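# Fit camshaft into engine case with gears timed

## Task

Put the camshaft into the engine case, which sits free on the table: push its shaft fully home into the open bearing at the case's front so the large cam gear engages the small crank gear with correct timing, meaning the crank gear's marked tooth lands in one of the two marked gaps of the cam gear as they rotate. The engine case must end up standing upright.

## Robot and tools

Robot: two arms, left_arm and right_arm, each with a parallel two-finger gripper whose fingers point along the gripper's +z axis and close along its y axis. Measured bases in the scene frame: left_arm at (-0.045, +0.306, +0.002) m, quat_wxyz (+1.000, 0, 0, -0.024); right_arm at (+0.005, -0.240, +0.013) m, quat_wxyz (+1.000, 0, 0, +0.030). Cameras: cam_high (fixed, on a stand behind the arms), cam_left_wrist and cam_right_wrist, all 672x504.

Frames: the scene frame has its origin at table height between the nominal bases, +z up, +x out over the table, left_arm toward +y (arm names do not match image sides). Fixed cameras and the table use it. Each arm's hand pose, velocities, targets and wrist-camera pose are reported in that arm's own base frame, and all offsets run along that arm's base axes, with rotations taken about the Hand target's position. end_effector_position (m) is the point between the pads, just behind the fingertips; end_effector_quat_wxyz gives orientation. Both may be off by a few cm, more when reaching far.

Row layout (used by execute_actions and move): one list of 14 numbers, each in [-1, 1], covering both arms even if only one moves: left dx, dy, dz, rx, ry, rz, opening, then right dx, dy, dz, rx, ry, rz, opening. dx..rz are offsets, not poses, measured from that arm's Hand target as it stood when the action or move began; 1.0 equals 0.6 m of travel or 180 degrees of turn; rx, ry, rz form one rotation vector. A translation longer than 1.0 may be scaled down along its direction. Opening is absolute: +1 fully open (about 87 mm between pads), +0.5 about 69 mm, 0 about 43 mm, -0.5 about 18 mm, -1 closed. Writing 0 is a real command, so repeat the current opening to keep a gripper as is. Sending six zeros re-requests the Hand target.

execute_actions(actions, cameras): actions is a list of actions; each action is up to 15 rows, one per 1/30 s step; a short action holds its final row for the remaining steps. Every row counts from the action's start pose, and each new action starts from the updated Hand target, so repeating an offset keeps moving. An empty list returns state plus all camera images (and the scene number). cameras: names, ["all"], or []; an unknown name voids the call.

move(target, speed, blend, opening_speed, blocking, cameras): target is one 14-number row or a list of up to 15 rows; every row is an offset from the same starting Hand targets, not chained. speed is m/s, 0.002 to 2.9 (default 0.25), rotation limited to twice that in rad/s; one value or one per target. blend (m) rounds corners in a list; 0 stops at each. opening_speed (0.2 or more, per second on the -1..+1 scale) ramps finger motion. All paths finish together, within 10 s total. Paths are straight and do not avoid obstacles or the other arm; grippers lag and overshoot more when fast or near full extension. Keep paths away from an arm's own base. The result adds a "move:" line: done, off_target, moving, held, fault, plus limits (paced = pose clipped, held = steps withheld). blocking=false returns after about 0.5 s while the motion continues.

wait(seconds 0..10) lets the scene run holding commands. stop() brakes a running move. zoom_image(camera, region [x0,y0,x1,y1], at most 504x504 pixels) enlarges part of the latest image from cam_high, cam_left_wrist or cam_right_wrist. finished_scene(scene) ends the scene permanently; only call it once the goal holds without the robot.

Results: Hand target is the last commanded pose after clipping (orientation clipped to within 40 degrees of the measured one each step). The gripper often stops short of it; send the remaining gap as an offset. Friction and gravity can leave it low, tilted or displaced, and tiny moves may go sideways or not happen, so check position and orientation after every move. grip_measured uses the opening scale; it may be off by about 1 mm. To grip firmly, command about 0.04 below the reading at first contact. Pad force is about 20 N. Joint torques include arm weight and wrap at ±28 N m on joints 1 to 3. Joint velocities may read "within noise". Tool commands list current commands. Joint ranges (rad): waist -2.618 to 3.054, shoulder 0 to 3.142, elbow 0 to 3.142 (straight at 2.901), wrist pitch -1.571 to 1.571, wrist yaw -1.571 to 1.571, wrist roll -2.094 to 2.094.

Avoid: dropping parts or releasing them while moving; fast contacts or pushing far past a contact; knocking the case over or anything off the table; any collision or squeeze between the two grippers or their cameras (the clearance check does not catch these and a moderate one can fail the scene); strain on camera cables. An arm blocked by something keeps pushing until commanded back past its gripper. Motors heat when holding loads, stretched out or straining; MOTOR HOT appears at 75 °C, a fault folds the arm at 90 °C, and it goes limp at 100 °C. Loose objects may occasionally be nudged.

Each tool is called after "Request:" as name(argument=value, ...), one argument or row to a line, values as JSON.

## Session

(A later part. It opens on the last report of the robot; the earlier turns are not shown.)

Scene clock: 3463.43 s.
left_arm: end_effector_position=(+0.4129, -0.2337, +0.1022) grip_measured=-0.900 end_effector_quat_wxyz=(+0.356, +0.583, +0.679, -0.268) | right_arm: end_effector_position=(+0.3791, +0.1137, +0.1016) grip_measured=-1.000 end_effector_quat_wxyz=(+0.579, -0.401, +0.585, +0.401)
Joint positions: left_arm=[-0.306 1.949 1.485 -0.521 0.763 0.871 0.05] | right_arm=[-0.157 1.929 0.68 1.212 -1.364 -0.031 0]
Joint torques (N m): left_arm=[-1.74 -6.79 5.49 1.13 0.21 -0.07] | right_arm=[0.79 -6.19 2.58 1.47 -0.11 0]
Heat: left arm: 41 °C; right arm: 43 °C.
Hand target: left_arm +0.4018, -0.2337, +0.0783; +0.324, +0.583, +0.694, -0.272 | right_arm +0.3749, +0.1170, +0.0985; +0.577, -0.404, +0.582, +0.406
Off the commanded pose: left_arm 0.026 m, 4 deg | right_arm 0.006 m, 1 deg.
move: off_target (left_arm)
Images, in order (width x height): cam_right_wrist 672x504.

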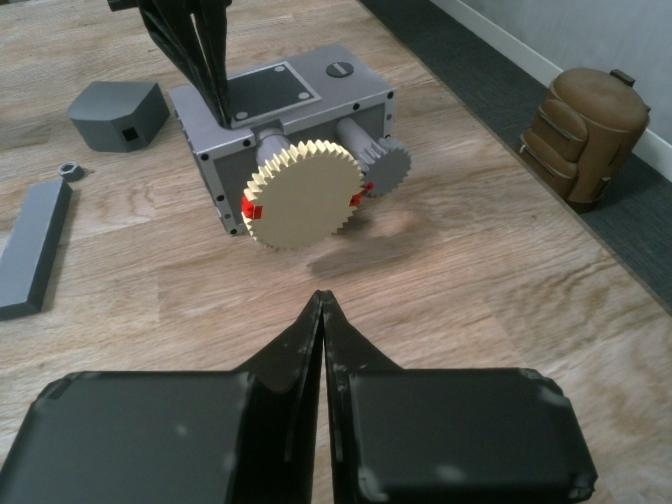

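Request:
zoom_image(
  camera="cam_right_wrist",
  region=[330, 130, 420, 220],
)

Scaled by 5.600 from the camera's 672x504 image, which has a finer 960x720 frame.

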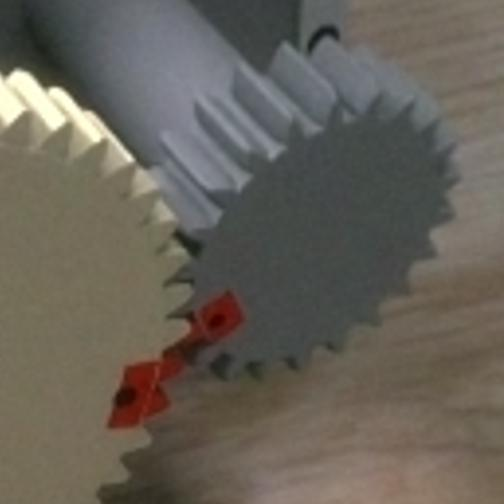

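Request:
move(
  target=[
    [0, 0, 0, 0, 0, 0, -0.9, -0.14, 0.02, 0.1, -0.03, 0.035, -0.16, -0.2],
    [0, 0, 0, 0, 0, 0, -0.9, -0.083, 0.16, 0.044, -0.0634, 0.0743, -0.3378, -0.2],
  ],
  speed=0.2,
  blend=0.03,
  opening_speed=1,
  cameras=["cam_right_wrist"],
)

Request:
zoom_image(
  camera="cam_right_wrist",
  region=[230, 70, 390, 290],
)

Scene clock: 3503.80 s.
left_arm: end_effector_position=(+0.4129, -0.2337, +0.1022) grip_measured=-0.900 end_effector_quat_wxyz=(+0.356, +0.583, +0.679, -0.268) | right_arm: end_effector_position=(+0.3212, +0.2068, +0.1159) grip_measured=-0.200 end_effector_quat_wxyz=(+0.588, -0.067, +0.805, +0.039)
Joint positions: left_arm=[-0.306 1.949 1.485 -0.521 0.763 0.871 0.05] | right_arm=[0.831 1.373 0.57 0.411 0.642 0.227 0.4]
Joint torques (N m): left_arm=[-1.74 -6.79 5.48 1.12 0.21 -0.07] | right_arm=[0.79 -3.54 7.45 1.56 0.29 -0.01]
Heat: left arm: 41 °C; right arm: 41 °C.
Hand target: left_arm +0.4018, -0.2337, +0.0783; +0.324, +0.583, +0.694, -0.272 | right_arm +0.3251, +0.2130, +0.1250; +0.593, -0.060, +0.801, +0.045
Off the commanded pose: left_arm 0.026 m, 4 deg | right_arm 0.012 m, 1 deg.
move: off_target (left_arm, right_arm)
Images, in order (width x height): cam_right_wrist 672x504.

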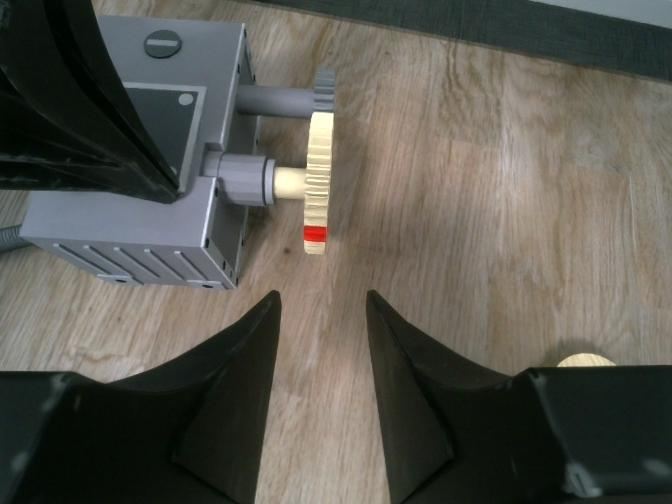

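Scaled by 2.291 from the camera's 672x504 image, which has a finer 960x720 frame.

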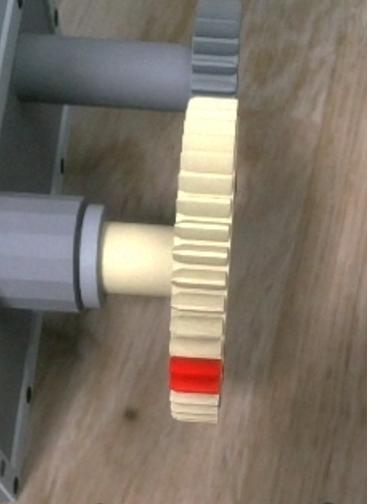

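Request:
move(
  target=[
    [0, 0, 0, 0, 0, 0, -0.9, 0.085, 0.014, -0.07, 0, 0, 0, -0.3],
    [0, 0, 0, 0, 0, 0, -0.9, 0.1, 0.018, -0.082, 0, 0, 0, -0.5],
  ],
  speed=0.08,
  opening_speed=0.5,
  cameras=["cam_right_wrist"],
)

Scene clock: 3512.87 s.
left_arm: end_effector_position=(+0.4129, -0.2337, +0.1022) grip_measured=-0.900 end_effector_quat_wxyz=(+0.356, +0.583, +0.679, -0.268) | right_arm: end_effector_position=(+0.3748, +0.2176, +0.0638) grip_measured=-0.500 end_effector_quat_wxyz=(+0.579, -0.067, +0.812, +0.035)
Joint positions: left_arm=[-0.306 1.949 1.485 -0.521 0.763 0.871 0.05] | right_arm=[0.722 1.72 0.652 0.677 0.545 0.188 0.25]
Joint torques (N m): left_arm=[-1.74 -6.79 5.49 1.12 0.21 -0.07] | right_arm=[-0.46 -5.68 6.61 1.87 0.08 -0.09]
Heat: left arm: 41 °C; right arm: 42 °C.
Hand target: left_arm +0.4018, -0.2337, +0.0783; +0.324, +0.583, +0.694, -0.272 | right_arm +0.3851, +0.2237, +0.0758; +0.593, -0.060, +0.801, +0.045
Off the commanded pose: left_arm 0.026 m, 4 deg | right_arm 0.017 m, 2 deg.
move: off_target (left_arm, right_arm); target 2's new opening was sent with right_arm's hand 0.017 m and 3 deg from that target
Images, in order (width x height): cam_right_wrist 672x504.

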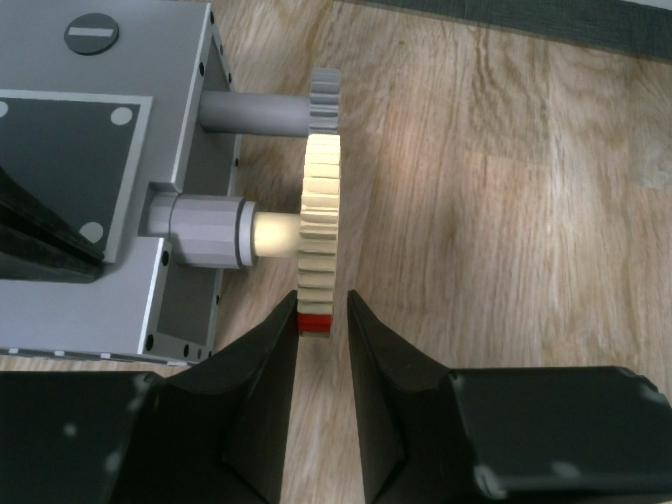

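Request:
move(
  target=[
    [0, 0, -0.006, 0, 0, 0, -0.9, 0.012, 0.004, 0.0, 0, 0, 0, -0.53],
    [0, 0, -0.006, 0, 0, 0, -0.9, 0.012, -0.014, 0.0, 0, 0, 0, -0.53],
    [0, 0, -0.006, 0, 0, 0, -0.9, 0.012, -0.018, 0.02, 0, 0, 0, -0.53],
    [0, 0, -0.006, 0, 0, 0, -0.9, 0.012, -0.022, -0.008, 0, 0, 0, -0.53],
    [0, 0, -0.006, 0, 0, 0, -0.9, 0.012, -0.026, 0.02, 0, 0, 0, -0.53],
    [0, 0, -0.006, 0, 0, 0, -0.9, 0.012, -0.03, 0, 0, 0, 0, -0.53],
  ],
  speed=0.06,
  blend=[0,0.002,0.002,0.002,0.002,0],
  opening_speed=0.5,
  cameras=["cam_left_wrist","cam_right_wrist"],
)

Scene clock: 3526.17 s.
left_arm: end_effector_position=(+0.4132, -0.2338, +0.1021) grip_measured=-0.900 end_effector_quat_wxyz=(+0.357, +0.583, +0.679, -0.267) | right_arm: end_effector_position=(+0.3894, +0.2131, +0.0746) grip_measured=-0.530 end_effector_quat_wxyz=(+0.587, -0.066, +0.805, +0.052)
Joint positions: left_arm=[-0.306 1.949 1.483 -0.518 0.763 0.871 0.05] | right_arm=[0.666 1.713 0.669 0.694 0.47 0.171 0.235]
Joint torques (N m): left_arm=[-1.72 -6.54 4.72 1.22 0.21 -0.06] | right_arm=[-0.99 -6.38 3.7 1.92 0.25 -0.15]
Motor temperatures (°C): left_arm=[23 40 34 30 26 25 24] | right_arm=[25 32 37 43 27 26 27]
Heat: left arm: 40 °C; right arm: 43 °C.
Hand target: left_arm +0.4019, -0.2336, +0.0748; +0.324, +0.583, +0.694, -0.272 | right_arm +0.3923, +0.2058, +0.0758; +0.593, -0.060, +0.801, +0.045
Off the commanded pose: left_arm 0.030 m, 4 deg | right_arm 0.008 m, 1 deg.
move: off_target (left_arm)
Images, in order (width x height): cam_left_wrist 672x504, cam_right_wrist 672x504.

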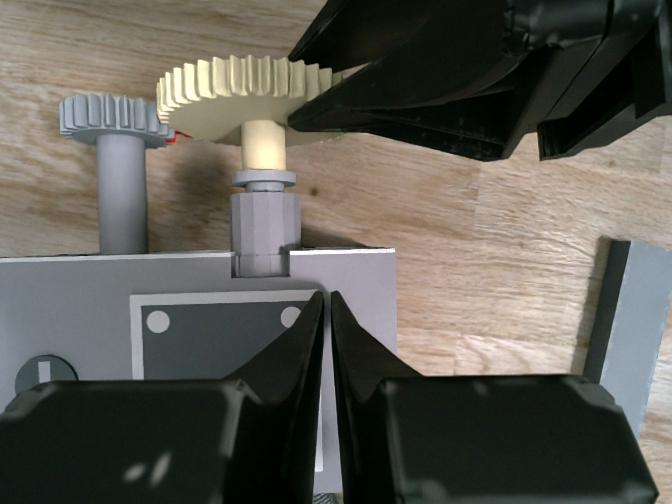

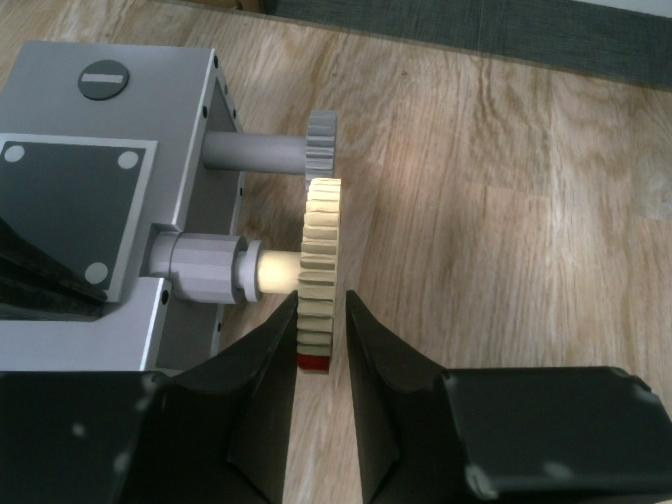

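Request:
move(
  target=[
    [0, 0, 0, 0, 0, 0, -0.9, 0, -0.006, -0.02, 0, 0, 0, -0.53],
    [0, 0, 0, 0, 0, 0, -0.9, 0, -0.01, 0.01, 0, 0, 0, -0.53],
    [0, 0, 0, 0, 0, 0, -0.9, 0, -0.014, -0.02, 0, 0, 0, -0.53],
    [0, 0, 0, 0, 0, 0, -0.9, 0, -0.018, 0.01, 0, 0, 0, -0.53],
    [0, 0, 0, 0, 0, 0, -0.9, 0, -0.02, -0.02, 0, 0, 0, -0.53],
  ],
  speed=0.06,
  blend=0.002,
  cameras=["cam_left_wrist","cam_right_wrist"],
)

Scene clock: 3534.33 s.
left_arm: end_effector_position=(+0.4132, -0.2338, +0.1021) grip_measured=-0.900 end_effector_quat_wxyz=(+0.357, +0.583, +0.679, -0.267) | right_arm: end_effector_position=(+0.3908, +0.2028, +0.0686) grip_measured=-0.530 end_effector_quat_wxyz=(+0.594, -0.063, +0.800, +0.056)
Joint positions: left_arm=[-0.306 1.949 1.483 -0.518 0.763 0.871 0.05] | right_arm=[0.636 1.725 0.623 0.777 0.441 0.159 0.235]
Joint torques (N m): left_arm=[-1.72 -6.54 4.71 1.22 0.21 -0.06] | right_arm=[-1.14 -5.41 3.38 1.87 0.21 -0.15]
Heat: left arm: 40 °C; right arm: 43 °C.
Hand target: left_arm +0.4019, -0.2336, +0.0748; +0.324, +0.583, +0.694, -0.272 | right_arm +0.3923, +0.1939, +0.0639; +0.594, -0.060, +0.801, +0.045
Off the commanded pose: left_arm 0.030 m, 4 deg | right_arm 0.010 m, 1 deg.
move: off_target (left_arm)
Images, in order (width x height): cam_left_wrist 672x504, cam_right_wrist 672x504.

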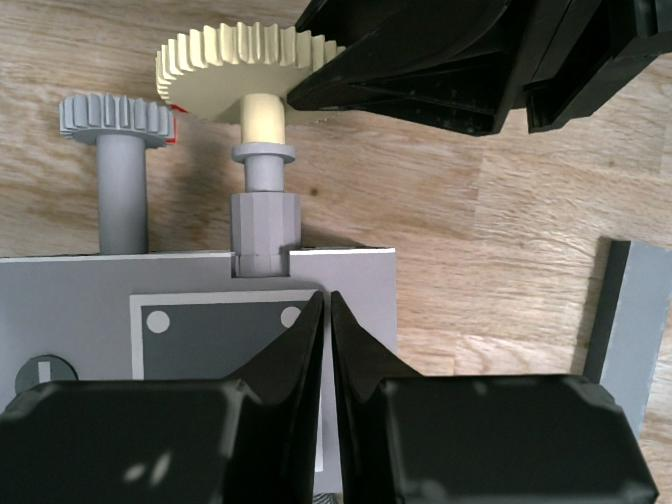

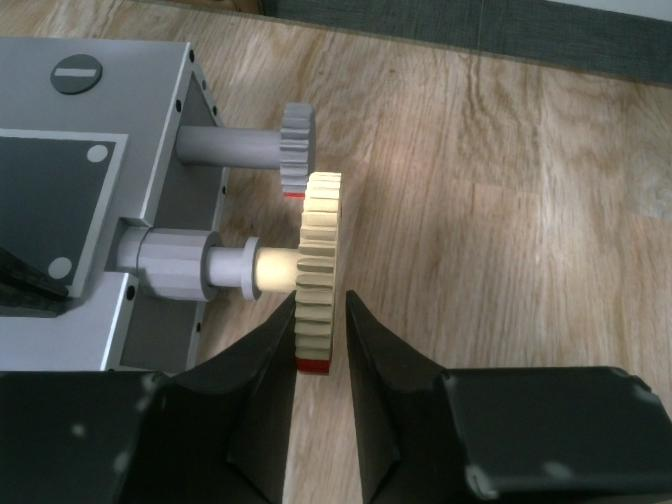

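Request:
move(
  target=[
    [0, 0, 0, 0, 0, 0, -0.9, 0, -0.006, 0.01, 0, 0, 0, -0.53],
    [0, 0, 0, 0, 0, 0, -0.9, 0, -0.009, 0.02, 0, 0, 0, -0.53],
    [0, 0, 0, 0, 0, 0, -0.9, 0, 0.002, 0.01, 0, 0, 0, -0.53],
    [0, 0, 0, 0, 0, 0, -0.9, 0, 0.002, 0.01, 0, 0, 0, -0.69],
    [0, 0, 0, 0, 0, 0, -0.9, -0.008, 0.002, 0.003, 0.006, -0.042, 0, -0.69],
  ],
  speed=0.06,
  blend=[0.002,0,0,0,0],
  opening_speed=0.6,
  cameras=["cam_left_wrist","cam_right_wrist"],
)

Scene clock: 3548.03 s.
left_arm: end_effector_position=(+0.4132, -0.2353, +0.1024) grip_measured=-0.900 end_effector_quat_wxyz=(+0.358, +0.584, +0.677, -0.267) | right_arm: end_effector_position=(+0.3907, +0.1975, +0.0708) grip_measured=-0.649 end_effector_quat_wxyz=(+0.647, -0.056, +0.758, +0.056)
Joint positions: left_arm=[-0.309 1.949 1.483 -0.514 0.763 0.871 0.05] | right_arm=[0.646 1.811 0.53 1.104 0.48 0.095 0.176]
Joint torques (N m): left_arm=[-1.43 -6.54 4.75 1.18 0.21 -0.07] | right_arm=[0.72 -5.41 2.7 1.83 0.24 -0.11]
Heat: left arm: 40 °C; right arm: 44 °C.
Hand target: left_arm +0.4019, -0.2336, +0.0747; +0.324, +0.583, +0.694, -0.272 | right_arm +0.3875, +0.1950, +0.0656; +0.645, -0.057, +0.760, +0.048
Off the commanded pose: left_arm 0.030 m, 4 deg | right_arm 0.006 m, 1 deg.
move: off_target (left_arm)
Images, in order (width x height): cam_left_wrist 672x504, cam_right_wrist 672x504.

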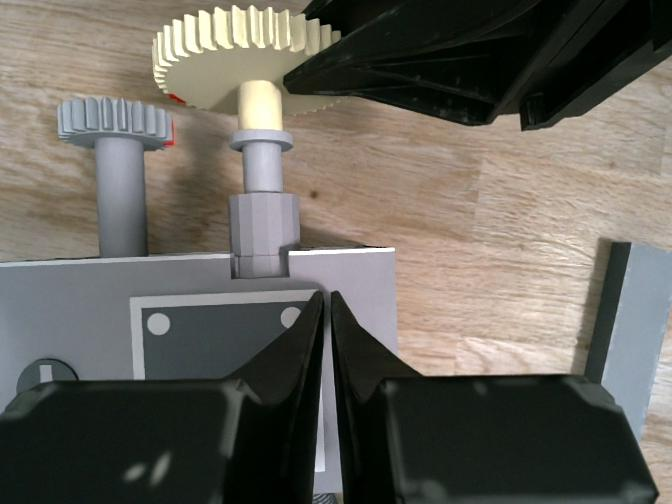

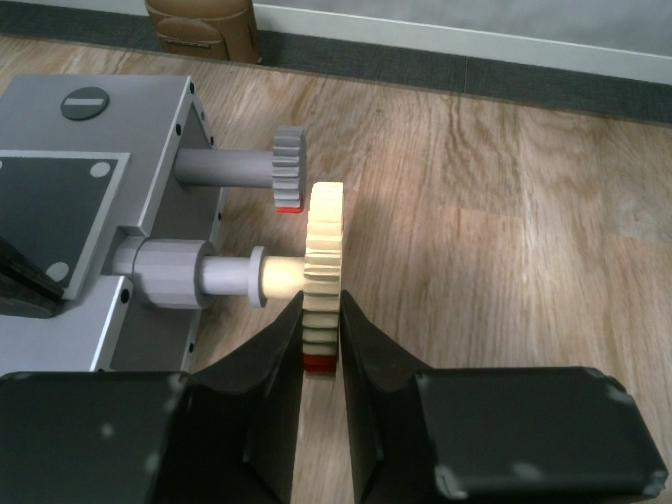

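Request:
move(
  target=[
    [0, 0, 0, 0, 0, 0, -0.9, 0, 0.0, 0, 0, 0, 0, -0.45],
    [0, 0, 0, 0, 0, 0, -0.9, -0.13, -0.015, 0.06, 0, 0, 0, -0.2],
    [0, 0, 0, 0, 0, 0, -0.9, -0.16, -0.13, 0.14, 0, 0, 0.15, -0.3],
  ],
  speed=[0.05,0.12,0.25],
  blend=[0,0.02,0],
  opening_speed=0.6,
  cameras=["cam_left_wrist"],
)

Scene clock: 3568.07 s.
left_arm: end_effector_position=(+0.4132, -0.2353, +0.1024) grip_measured=-0.900 end_effector_quat_wxyz=(+0.358, +0.584, +0.677, -0.267) | right_arm: end_effector_position=(+0.2857, +0.1172, +0.1364) grip_measured=-0.300 end_effector_quat_wxyz=(+0.606, -0.229, +0.735, +0.201)
Joint positions: left_arm=[-0.309 1.949 1.483 -0.514 0.763 0.871 0.05] | right_arm=[0.135 0.839 0.256 0.374 -0.477 -0.08 0.35]
Joint torques (N m): left_arm=[-1.43 -6.54 4.74 1.18 0.2 -0.07] | right_arm=[-0.5 -0.32 8.1 1.69 -0.15 -0.12]
Heat: left arm: 40 °C; right arm: 44 °C.
Hand target: left_arm +0.4019, -0.2336, +0.0747; +0.324, +0.583, +0.694, -0.272 | right_arm +0.2915, +0.1170, +0.1496; +0.616, -0.233, +0.726, +0.198
Off the commanded pose: left_arm 0.030 m, 4 deg | right_arm 0.014 m, 2 deg.
move: off_target (left_arm, right_arm); blend cut to 0 m at target 2; target 3's new opening was sent with right_arm's hand 0.014 m and 2 deg from that target
Images, in order (width x height): cam_left_wrist 672x504.

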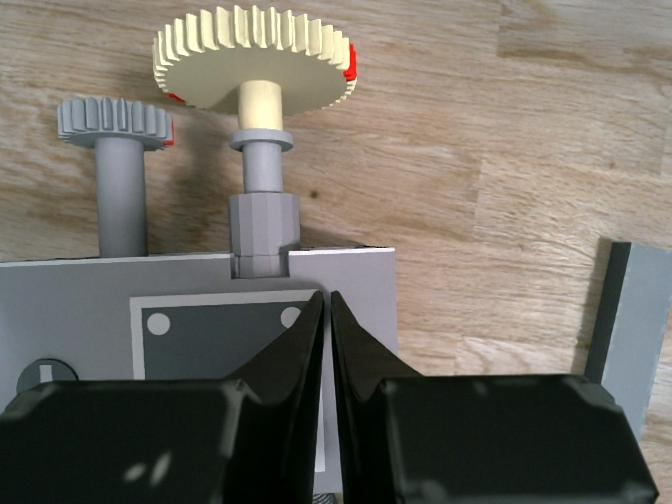

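Request:
move(
  target=[
    [0, 0, 0, 0, 0, 0, -0.9, 0.04, -0.07, -0.03, 0.02, -0.015, 0.09, -1],
    [0, 0, 0, 0, 0, 0, -0.9, 0.134, -0.035, -0.083, 0.0421, -0.0296, 0.1898, -1],
  ],
  speed=0.25,
  blend=0.03,
  opening_speed=1,
  cameras=["cam_right_wrist"],
)

Request:
zoom_image(
  camera="cam_right_wrist",
  region=[240, 110, 420, 270],
)

Request:
zoom_image(
  camera="cam_right_wrist",
  region=[330, 120, 430, 220],
)

Scene clock: 3581.87 s.
left_arm: end_effector_position=(+0.4132, -0.2353, +0.1024) grip_measured=-0.900 end_effector_quat_wxyz=(+0.358, +0.584, +0.677, -0.267) | right_arm: end_effector_position=(+0.3711, +0.0938, +0.0984) grip_measured=-1.000 end_effector_quat_wxyz=(+0.574, -0.397, +0.590, +0.405)
Joint positions: left_arm=[-0.309 1.949 1.483 -0.514 0.763 0.871 0.05] | right_arm=[-0.222 1.915 0.667 1.161 -1.428 -0.065 0]
Joint torques (N m): left_arm=[-1.43 -6.56 4.74 1.18 0.21 -0.07] | right_arm=[0.77 -6.08 4.01 1.49 -0.15 -0.01]
Heat: left arm: 40 °C; right arm: 44 °C.
Hand target: left_arm +0.4019, -0.2336, +0.0747; +0.324, +0.583, +0.694, -0.272 | right_arm +0.3719, +0.0960, +0.0998; +0.578, -0.404, +0.582, +0.406
Off the commanded pose: left_arm 0.030 m, 4 deg | right_arm 0.003 m, 1 deg.
move: off_target (left_arm)
Images, in order (width x height): cam_right_wrist 672x504.

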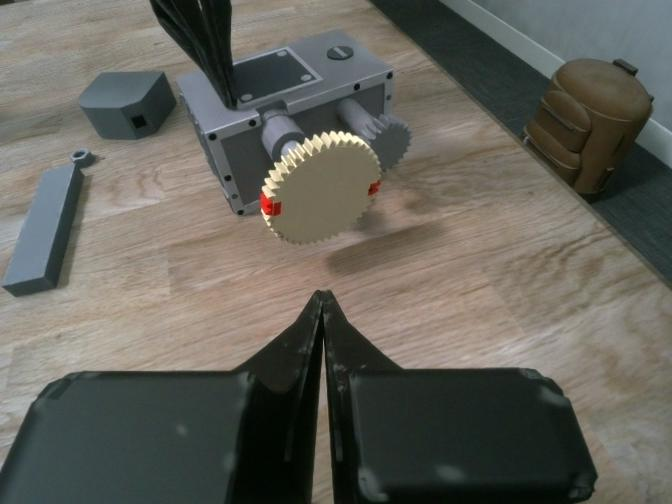

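Scaled by 2.800 from the camera's 672x504 image, which has a finer 960x720 frame.

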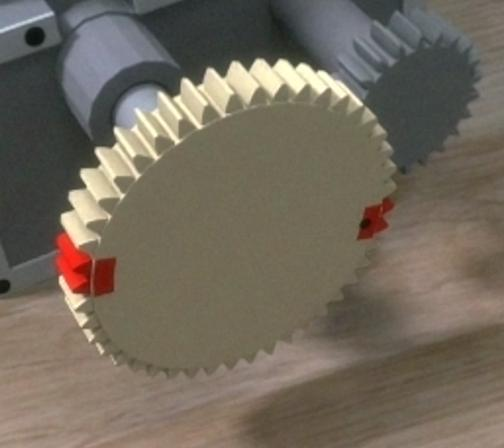

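Scaled by 5.040 from the camera's 672x504 image, which has a finer 960x720 frame.

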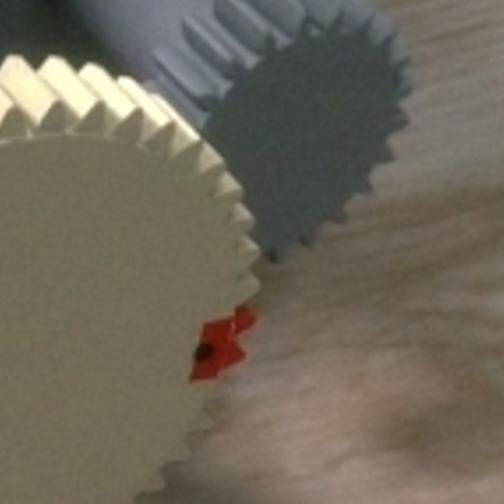

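Request:
move(
  target=[
    [0, 0, 0, 0, 0, 0, -0.9, -0.135, 0.03, 0.1, -0.03, 0.035, -0.16, -0.2],
    [0, 0, 0, 0, 0, 0, -0.9, -0.078, 0.177, 0.042, -0.0634, 0.0743, -0.3378, -0.2],
  ],
  speed=0.2,
  blend=0.03,
  opening_speed=1,
  cameras=["cam_right_wrist"],
)

Request:
zoom_image(
  camera="cam_right_wrist",
  region=[230, 70, 390, 290],
)

Scene clock: 3601.43 s.
left_arm: end_effector_position=(+0.4132, -0.2353, +0.1024) grip_measured=-0.900 end_effector_quat_wxyz=(+0.358, +0.584, +0.677, -0.267) | right_arm: end_effector_position=(+0.3206, +0.1958, +0.1151) grip_measured=-0.200 end_effector_quat_wxyz=(+0.586, -0.068, +0.806, +0.038)
Joint positions: left_arm=[-0.309 1.949 1.483 -0.514 0.763 0.871 0.05] | right_arm=[0.802 1.339 0.542 0.408 0.617 0.213 0.4]
Joint torques (N m): left_arm=[-1.43 -6.54 4.72 1.18 0.21 -0.06] | right_arm=[0.83 -3.32 7.43 1.6 0.28 0.01]
Heat: left arm: 40 °C; right arm: 43 °C.
Hand target: left_arm +0.4019, -0.2336, +0.0747; +0.324, +0.583, +0.694, -0.272 | right_arm +0.3250, +0.2023, +0.1250; +0.594, -0.060, +0.801, +0.044
Off the commanded pose: left_arm 0.030 m, 4 deg | right_arm 0.013 m, 2 deg.
move: off_target (left_arm, right_arm)
Images, in order (width x height): cam_right_wrist 672x504.

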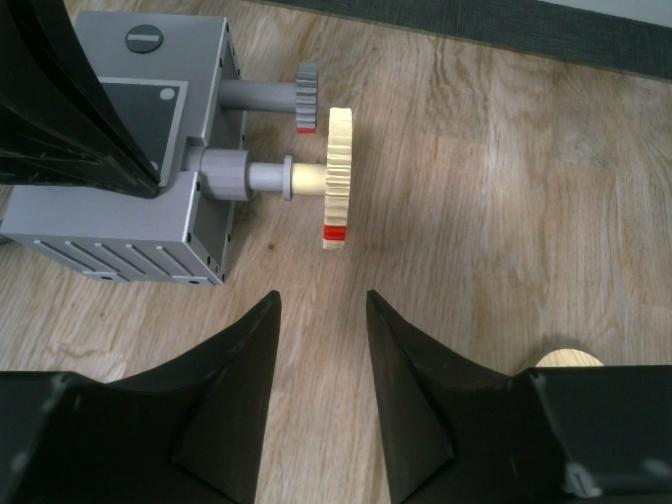

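Scaled by 2.291 from the camera's 672x504 image, which has a finer 960x720 frame.

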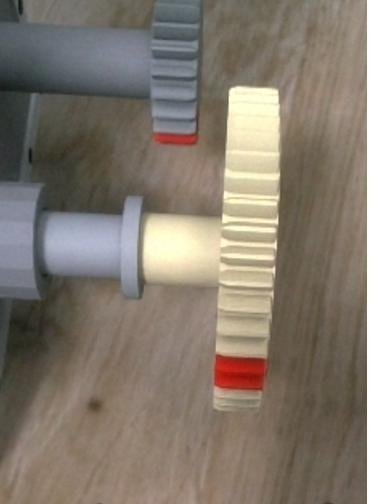

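Request:
move(
  target=[
    [0, 0, 0, 0, 0, 0, -0.9, 0.09, 0.002, -0.072, 0, 0, 0, -0.3],
    [0, 0, 0, 0, 0, 0, -0.9, 0.108, 0.005, -0.082, 0, 0, 0, -0.4],
  ],
  speed=0.08,
  opening_speed=0.5,
  cameras=["cam_right_wrist"],
)

Scene clock: 3613.43 s.
left_arm: end_effector_position=(+0.4132, -0.2353, +0.1024) grip_measured=-0.900 end_effector_quat_wxyz=(+0.358, +0.584, +0.677, -0.267) | right_arm: end_effector_position=(+0.3794, +0.1992, +0.0637) grip_measured=-0.400 end_effector_quat_wxyz=(+0.579, -0.066, +0.812, +0.034)
Joint positions: left_arm=[-0.309 1.949 1.483 -0.514 0.763 0.871 0.05] | right_arm=[0.664 1.695 0.618 0.697 0.493 0.165 0.3]
Joint torques (N m): left_arm=[-1.43 -6.54 4.74 1.18 0.21 -0.07] | right_arm=[-0.4 -5.45 6.54 1.89 0.05 -0.1]
Heat: left arm: 40 °C; right arm: 43 °C.
Hand target: left_arm +0.4019, -0.2336, +0.0747; +0.324, +0.583, +0.694, -0.272 | right_arm +0.3899, +0.2052, +0.0758; +0.594, -0.060, +0.801, +0.044
Off the commanded pose: left_arm 0.030 m, 4 deg | right_arm 0.017 m, 2 deg.
move: off_target (left_arm, right_arm); target 2's new opening was sent with right_arm's hand 0.017 m and 3 deg from that target
Images, in order (width x height): cam_right_wrist 672x504.

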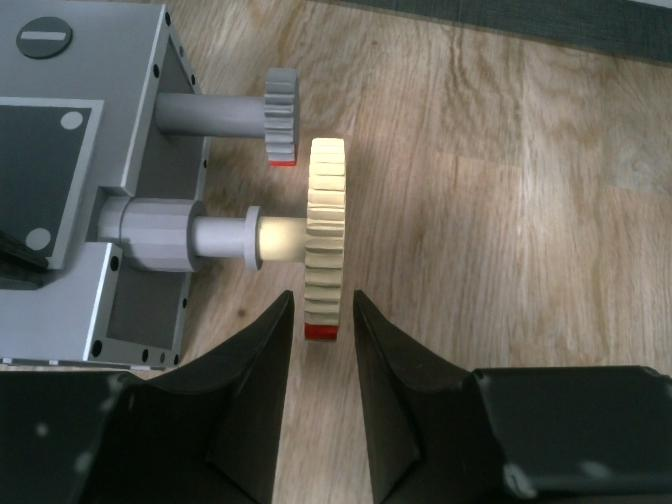

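Request:
move(
  target=[
    [0, 0, 0, 0, 0, 0, -0.9, 0, 0.0, 0, 0, 0, 0, -0.69],
    [0, 0, 0, 0, 0, 0, -0.9, -0.003, 0.0, -0.003, 0.003, -0.02, 0, -0.69],
  ],
  speed=0.05,
  opening_speed=0.5,
)

Request:
move(
  target=[
    [0, 0, 0, 0, 0, 0, -0.9, 0, 0.02, 0, 0, 0, 0.0, -0.69],
    [0, 0, 0, 0, 0, 0, -0.9, 0, 0.025, 0, 0, 0, -0.02, -0.69],
    [0, 0, 0, 0, 0, 0, -0.9, 0, 0.03, 0, 0, 0, 0.02, -0.69],
    [0, 0, 0, 0, 0, 0, -0.9, 0, 0.03, 0, 0, 0, 0.0, -0.69],
  ],
  speed=0.05,
  blend=0.001,
  cameras=["cam_left_wrist","cam_right_wrist"],
)

Scene clock: 3624.03 s.
left_arm: end_effector_position=(+0.4149, -0.2354, +0.1027) grip_measured=-0.900 end_effector_quat_wxyz=(+0.362, +0.585, +0.676, -0.265) | right_arm: end_effector_position=(+0.3838, +0.1995, +0.0635) grip_measured=-0.657 end_effector_quat_wxyz=(+0.599, -0.062, +0.798, +0.036)
Joint positions: left_arm=[-0.309 1.949 1.482 -0.505 0.761 0.871 0.05] | right_arm=[0.664 1.735 0.595 0.813 0.504 0.144 0.171]
Joint torques (N m): left_arm=[-1.44 -6.54 4.89 1.1 0.23 -0.07] | right_arm=[0.77 -5.57 4.16 2.27 0.16 -0.16]
Heat: left arm: 40 °C; right arm: 43 °C.
Hand target: left_arm +0.4019, -0.2335, +0.0747; +0.324, +0.583, +0.694, -0.272 | right_arm +0.3881, +0.2051, +0.0739; +0.619, -0.059, +0.782, +0.046
Off the commanded pose: left_arm 0.031 m, 5 deg | right_arm 0.013 m, 3 deg.
move: off_target (left_arm, right_arm)

Scene clock: 3627.13 s.
left_arm: end_effector_position=(+0.4156, -0.2352, +0.1028) grip_measured=-0.900 end_effector_quat_wxyz=(+0.362, +0.585, +0.676, -0.263) | right_arm: end_effector_position=(+0.3846, +0.2073, +0.0626) grip_measured=-0.655 end_effector_quat_wxyz=(+0.606, -0.053, +0.793, +0.028)
Joint positions: left_arm=[-0.309 1.949 1.482 -0.503 0.758 0.871 0.05] | right_arm=[0.697 1.771 0.615 0.838 0.561 0.151 0.172]
Joint torques (N m): left_arm=[-1.43 -6.54 4.92 1.08 0.27 -0.07] | right_arm=[2.09 -6 6.02 1.88 0.01 -0.13]
Heat: left arm: 40 °C; right arm: 44 °C.
Hand target: left_arm +0.4019, -0.2336, +0.0748; +0.324, +0.583, +0.694, -0.272 | right_arm +0.3881, +0.2232, +0.0740; +0.619, -0.059, +0.782, +0.046
Off the commanded pose: left_arm 0.031 m, 5 deg | right_arm 0.020 m, 3 deg.
move: off_target (left_arm, right_arm)
Images, in order (width x height): cam_left_wrist 672x504, cam_right_wrist 672x504.

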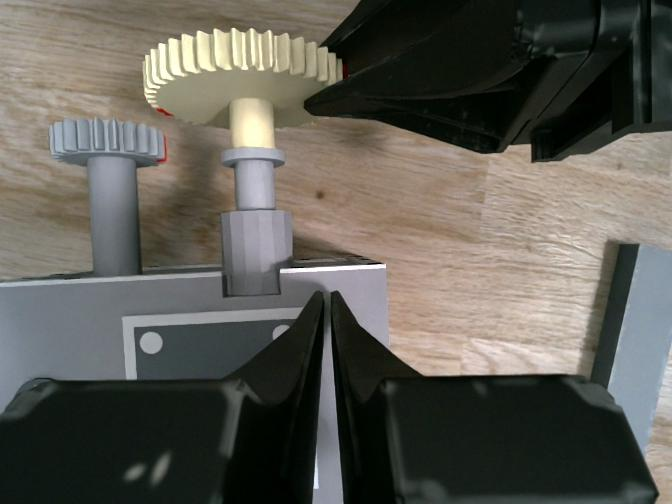

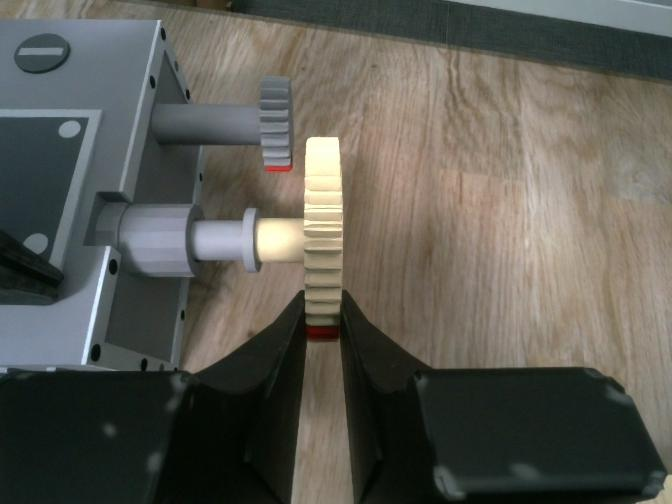

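Request:
move(
  target=[
    [0, 0, -0.008, 0, 0, 0, -0.9, 0, -0.01, 0, 0, 0, 0.0, -0.64],
    [0, 0, -0.008, 0, 0, 0, -0.9, 0, -0.002, 0, 0, 0, 0.0, -0.64],
    [0, 0, -0.008, 0, 0, 0, -0.9, 0, 0.0, 0, 0, 0, -0.03, -0.64],
    [0, 0, -0.008, 0, 0, 0, -0.9, 0, 0.004, 0, 0, 0, 0.03, -0.64],
    [0, 0, -0.008, 0, 0, 0, -0.9, 0, 0.006, 0, 0, 0, -0.03, -0.64],
    [0, 0, -0.008, 0, 0, 0, -0.9, 0, 0.008, 0, 0, 0, 0.02, -0.64],
  ],
  speed=0.06,
  blend=[0,0.001,0.001,0.001,0.001,0],
  opening_speed=0.5,
  cameras=["cam_left_wrist","cam_right_wrist"],
)

Scene clock: 3646.57 s.
left_arm: end_effector_position=(+0.4184, -0.2368, +0.1030) grip_measured=-0.900 end_effector_quat_wxyz=(+0.370, +0.587, +0.672, -0.260) | right_arm: end_effector_position=(+0.3880, +0.2163, +0.0634) grip_measured=-0.638 end_effector_quat_wxyz=(+0.608, -0.072, +0.790, +0.033)
Joint positions: left_arm=[-0.311 1.949 1.474 -0.476 0.759 0.871 0.05] | right_arm=[0.702 1.79 0.636 0.847 0.536 0.124 0.181]
Joint torques (N m): left_arm=[-1.35 -6.2 4.52 0.98 0.25 -0.07] | right_arm=[0.1 -8.24 3.79 1.99 -0.55 -0.07]
Heat: left arm: 39 °C; right arm: 45 °C.
Hand target: left_arm +0.4019, -0.2336, +0.0700; +0.324, +0.583, +0.694, -0.272 | right_arm +0.3881, +0.2280, +0.0740; +0.617, -0.083, +0.780, +0.065
Off the commanded pose: left_arm 0.037 m, 6 deg | right_arm 0.016 m, 4 deg.
move: off_target (left_arm, right_arm)
Images, in order (width x height): cam_left_wrist 672x504, cam_right_wrist 672x504.

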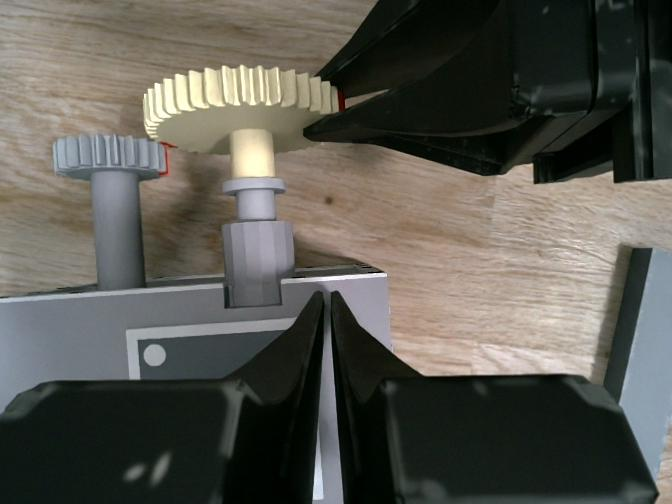

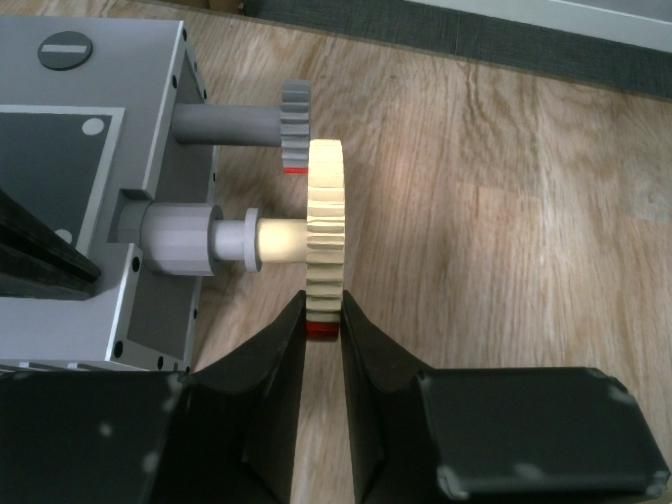

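Request:
move(
  target=[
    [0, 0, 0, 0, 0, 0, -0.9, 0, 0.002, 0, 0, 0, -0.05, -0.64],
    [0, 0, 0, 0, 0, 0, -0.9, 0, 0.006, 0, 0, 0, 0.01, -0.64],
    [0, 0, 0, 0, 0, 0, -0.9, 0, 0.008, 0, 0, 0, -0.05, -0.64],
    [0, 0, 0, 0, 0, 0, -0.9, 0, 0.01, 0, 0, 0, 0.01, -0.64],
  ],
  speed=0.06,
  blend=0.001,
  cameras=["cam_left_wrist","cam_right_wrist"],
)

Request:
zoom_image(
  camera="cam_right_wrist",
  region=[210, 60, 370, 360],
)

Request:
zoom_image(
  camera="cam_left_wrist",
  region=[40, 40, 300, 310],
)

Scene clock: 3663.30 s.
left_arm: end_effector_position=(+0.4190, -0.2369, +0.1030) grip_measured=-0.900 end_effector_quat_wxyz=(+0.371, +0.587, +0.671, -0.260) | right_arm: end_effector_position=(+0.3886, +0.2207, +0.0632) grip_measured=-0.638 end_effector_quat_wxyz=(+0.607, -0.081, +0.790, +0.040)
Joint positions: left_arm=[-0.311 1.949 1.473 -0.472 0.758 0.871 0.05] | right_arm=[0.701 1.795 0.642 0.85 0.512 0.116 0.181]
Joint torques (N m): left_arm=[-1.36 -6.22 4.62 0.95 0.26 -0.07] | right_arm=[0.29 -8.25 3.84 1.99 -0.64 -0.11]
Heat: left arm: 39 °C; right arm: 45 °C.
Hand target: left_arm +0.4018, -0.2336, +0.0699; +0.324, +0.583, +0.694, -0.272 | right_arm +0.3881, +0.2341, +0.0741; +0.616, -0.096, +0.778, +0.075
Off the commanded pose: left_arm 0.037 m, 6 deg | right_arm 0.017 m, 5 deg.
move: off_target (left_arm, right_arm)
Images, in order (width x height): cam_left_wrist 672x504, cam_right_wrist 672x504.

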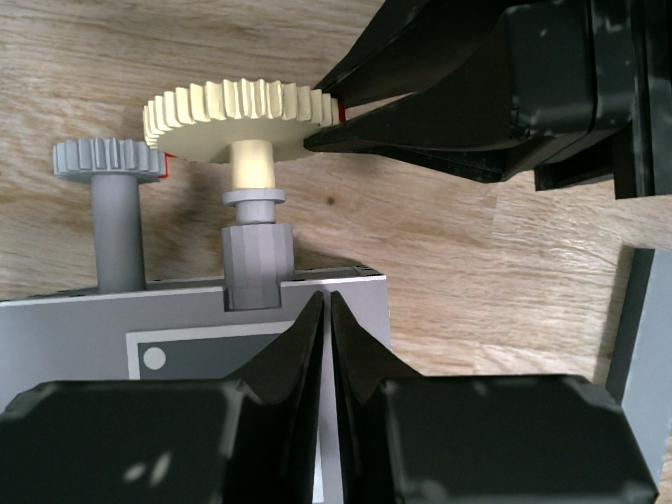

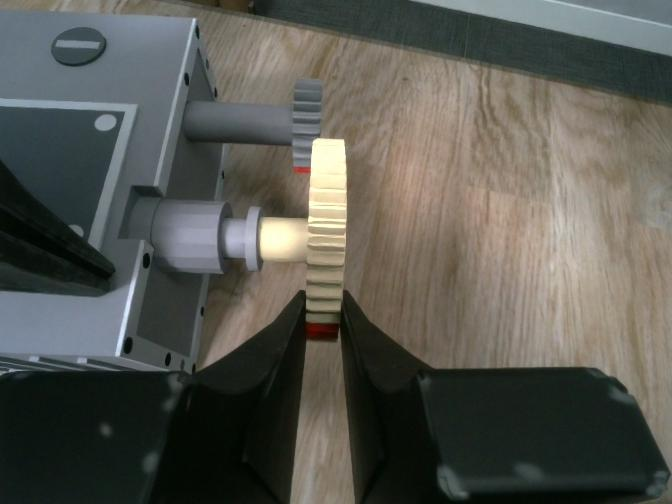

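Scaled by 1.680 from the camera's 672x504 image, which has a finer 960x720 frame.

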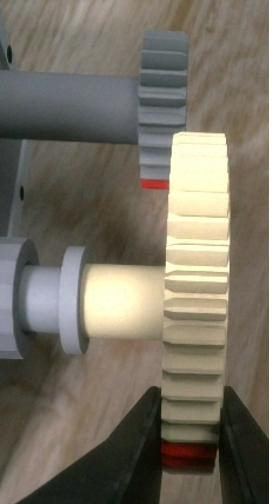

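Scaled by 1.867 from the camera's 672x504 image, which has a finer 960x720 frame.

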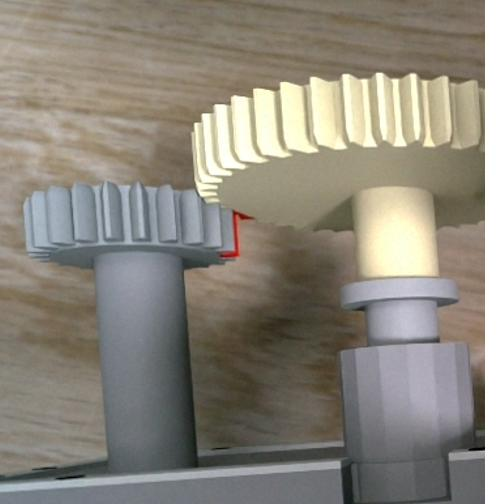

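Request:
move(
  target=[
    [0, 0, 0, 0, 0, 0, -0.9, 0, -0.022, -0.015, 0, 0, -0.02, -0.64],
    [0, 0, 0, 0, 0, 0, -0.9, 0, -0.022, -0.012, 0, 0, -0.02, -0.3],
    [0, 0, 0, 0, 0, 0, -0.9, -0.092, -0.027, 0.083, -0.002, 0.017, -0.03, -0.2],
  ],
  speed=0.08,
  opening_speed=0.6,
  cameras=["cam_left_wrist","cam_right_wrist"],
)

Request:
zoom_image(
  camera="cam_right_wrist",
  region=[230, 70, 390, 290],
)

Scene clock: 3679.77 s.
left_arm: end_effector_position=(+0.4190, -0.2369, +0.1030) grip_measured=-0.900 end_effector_quat_wxyz=(+0.371, +0.587, +0.671, -0.260) | right_arm: end_effector_position=(+0.3325, +0.2153, +0.1144) grip_measured=-0.200 end_effector_quat_wxyz=(+0.591, -0.066, +0.803, +0.039)
Joint positions: left_arm=[-0.311 1.949 1.473 -0.472 0.758 0.871 0.05] | right_arm=[0.823 1.44 0.606 0.451 0.638 0.219 0.4]
Joint torques (N m): left_arm=[-1.36 -6.22 4.63 0.95 0.26 -0.07] | right_arm=[0.77 -6.12 5.89 1.57 0.28 0.02]
Heat: left arm: 39 °C; right arm: 45 °C.
Hand target: left_arm +0.4018, -0.2336, +0.0699; +0.324, +0.583, +0.694, -0.272 | right_arm +0.3329, +0.2178, +0.1239; +0.597, -0.059, +0.798, +0.046
Off the commanded pose: left_arm 0.037 m, 6 deg | right_arm 0.010 m, 1 deg.
move: off_target (left_arm)
Images, in order (width x height): cam_left_wrist 672x504, cam_right_wrist 672x504.

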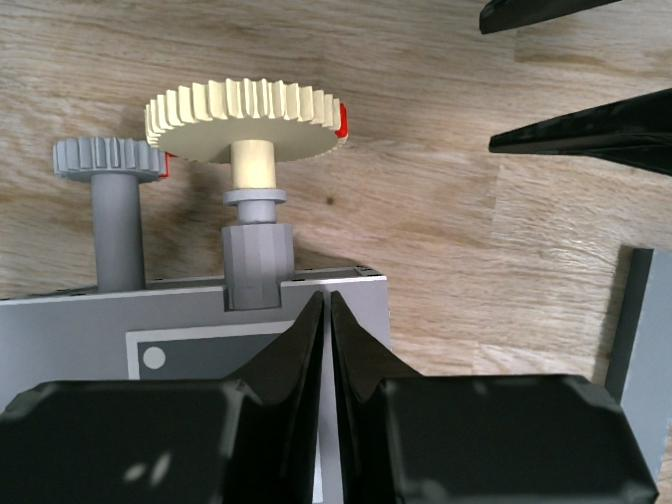

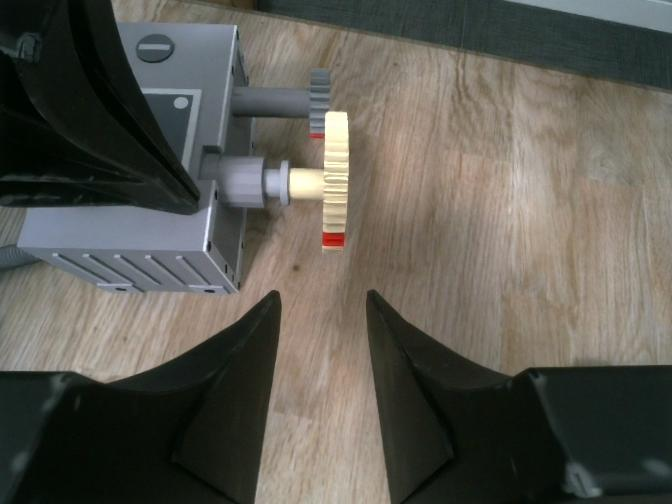

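Scaled by 2.291 from the camera's 672x504 image, which has a finer 960x720 frame.

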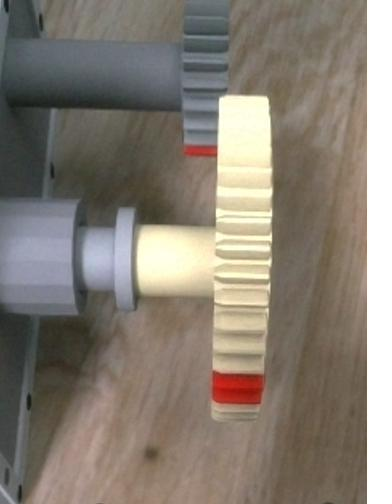

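Request:
move(
  target=[
    [0, 0, 0, 0, 0, 0, -0.9, 0.082, 0.004, -0.068, 0, 0, 0.01, -0.3],
    [0, 0, 0, 0, 0, 0, -0.9, 0.097, 0.008, -0.08, 0, 0, 0.01, -0.4],
    [0, 0, 0, 0, 0, 0, -0.9, 0.097, 0.008, -0.08, 0, 0, 0.01, -0.63],
  ],
  speed=0.08,
  opening_speed=0.5,
  cameras=["cam_left_wrist","cam_right_wrist"],
)

Scene clock: 3695.67 s.
left_arm: end_effector_position=(+0.4190, -0.2369, +0.1030) grip_measured=-0.900 end_effector_quat_wxyz=(+0.371, +0.587, +0.671, -0.260) | right_arm: end_effector_position=(+0.3806, +0.2172, +0.0635) grip_measured=-0.630 end_effector_quat_wxyz=(+0.582, -0.078, +0.808, +0.046)
Joint positions: left_arm=[-0.311 1.949 1.473 -0.472 0.758 0.871 0.05] | right_arm=[0.694 1.731 0.647 0.715 0.489 0.163 0.185]
Joint torques (N m): left_arm=[-1.35 -6.22 4.63 0.95 0.26 -0.07] | right_arm=[-0.46 -5.75 6.54 1.89 0.08 -0.1]
Heat: left arm: 39 °C; right arm: 44 °C.
Hand target: left_arm +0.4018, -0.2336, +0.0699; +0.324, +0.583, +0.694, -0.272 | right_arm +0.3910, +0.2226, +0.0757; +0.597, -0.071, +0.798, +0.055
Off the commanded pose: left_arm 0.037 m, 6 deg | right_arm 0.017 m, 2 deg.
move: off_target (left_arm, right_arm); target 2's new opening was sent with right_arm's hand 0.017 m and 3 deg from that target; target 3's new opening was sent with right_arm's hand 0.017 m and 3 deg from that target
Images, in order (width x height): cam_left_wrist 672x504, cam_right_wrist 672x504.

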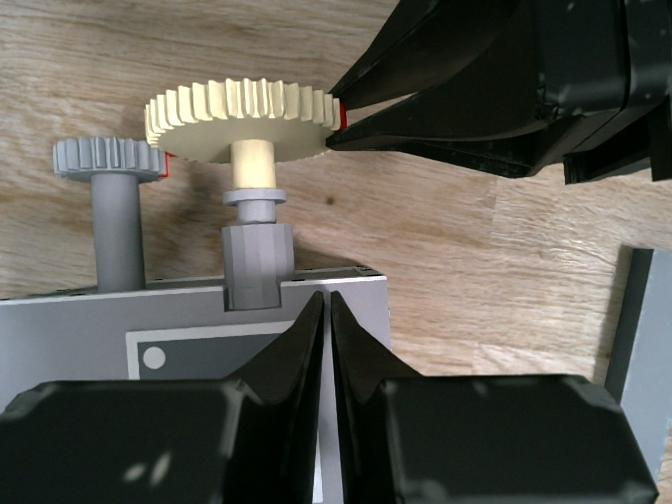

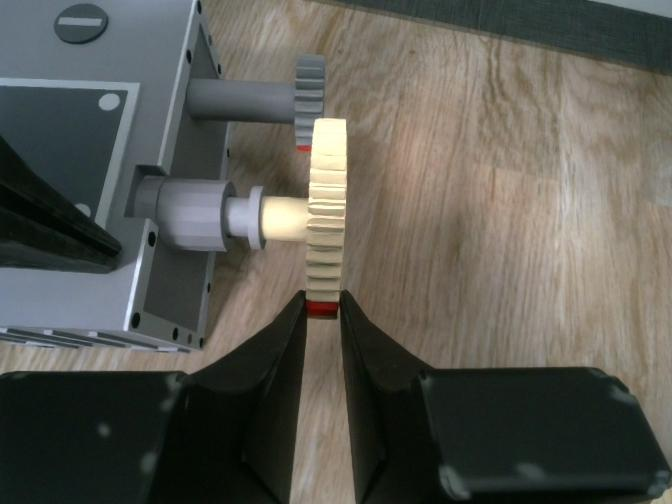

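Request:
move(
  target=[
    [0, 0, 0, 0, 0, 0, -0.9, 0.014, 0.003, -0.004, 0, 0, 0.0, -0.5],
    [0, 0, 0, 0, 0, 0, -0.9, 0.014, 0.018, -0.002, 0, 0, 0.0, -0.63],
    [0, 0, 0, 0, 0, 0, -0.9, 0.014, 0.02, -0.002, 0, 0, -0.05, -0.63],
    [0, 0, 0, 0, 0, 0, -0.9, 0.014, 0.022, -0.002, 0, 0, 0.01, -0.63],
    [0, 0, 0, 0, 0, 0, -0.9, 0.014, 0.024, -0.002, 0, 0, -0.05, -0.63],
    [0, 0, 0, 0, 0, 0, -0.9, 0.014, 0.026, -0.002, 0, 0, 0.0, -0.63],
  ],
  speed=0.06,
  blend=[0,0.001,0.001,0.001,0.001,0],
  opening_speed=0.6,
  cameras=["cam_left_wrist","cam_right_wrist"],
)

Scene clock: 3712.43 s.
left_arm: end_effector_position=(+0.4218, -0.2328, +0.1031) grip_measured=-0.900 end_effector_quat_wxyz=(+0.375, +0.583, +0.673, -0.259) | right_arm: end_effector_position=(+0.4015, +0.2294, +0.0667) grip_measured=-0.630 end_effector_quat_wxyz=(+0.591, -0.046, +0.804, +0.039)
Joint positions: left_arm=[-0.299 1.949 1.471 -0.465 0.762 0.871 0.05] | right_arm=[0.704 1.816 0.751 0.708 0.552 0.201 0.185]
Joint torques (N m): left_arm=[-2.41 -6.24 4.9 0.87 0.21 -0.06] | right_arm=[0.59 -8.9 3.92 1.83 -0.4 -0.37]
Heat: left arm: 39 °C; right arm: 44 °C.
Hand target: left_arm +0.4019, -0.2336, +0.0700; +0.324, +0.583, +0.694, -0.272 | right_arm +0.3994, +0.2382, +0.0745; +0.596, -0.071, +0.798, +0.055
Off the commanded pose: left_arm 0.039 m, 7 deg | right_arm 0.012 m, 4 deg.
move: off_target (left_arm, right_arm); blend cut to 0 m at target 2; target 2's new opening was sent with right_arm's hand 0.014 m and 2 deg from that target
Images, in order (width x height): cam_left_wrist 672x504, cam_right_wrist 672x504.

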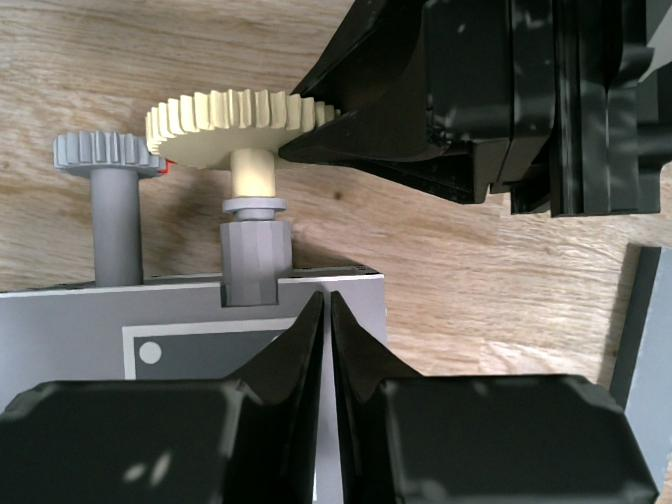

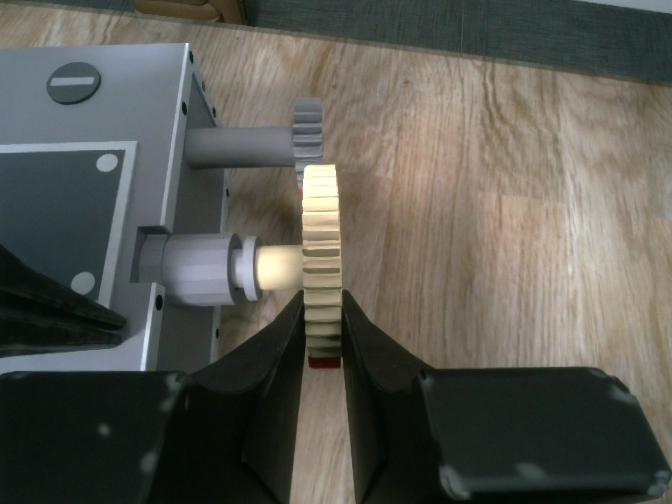

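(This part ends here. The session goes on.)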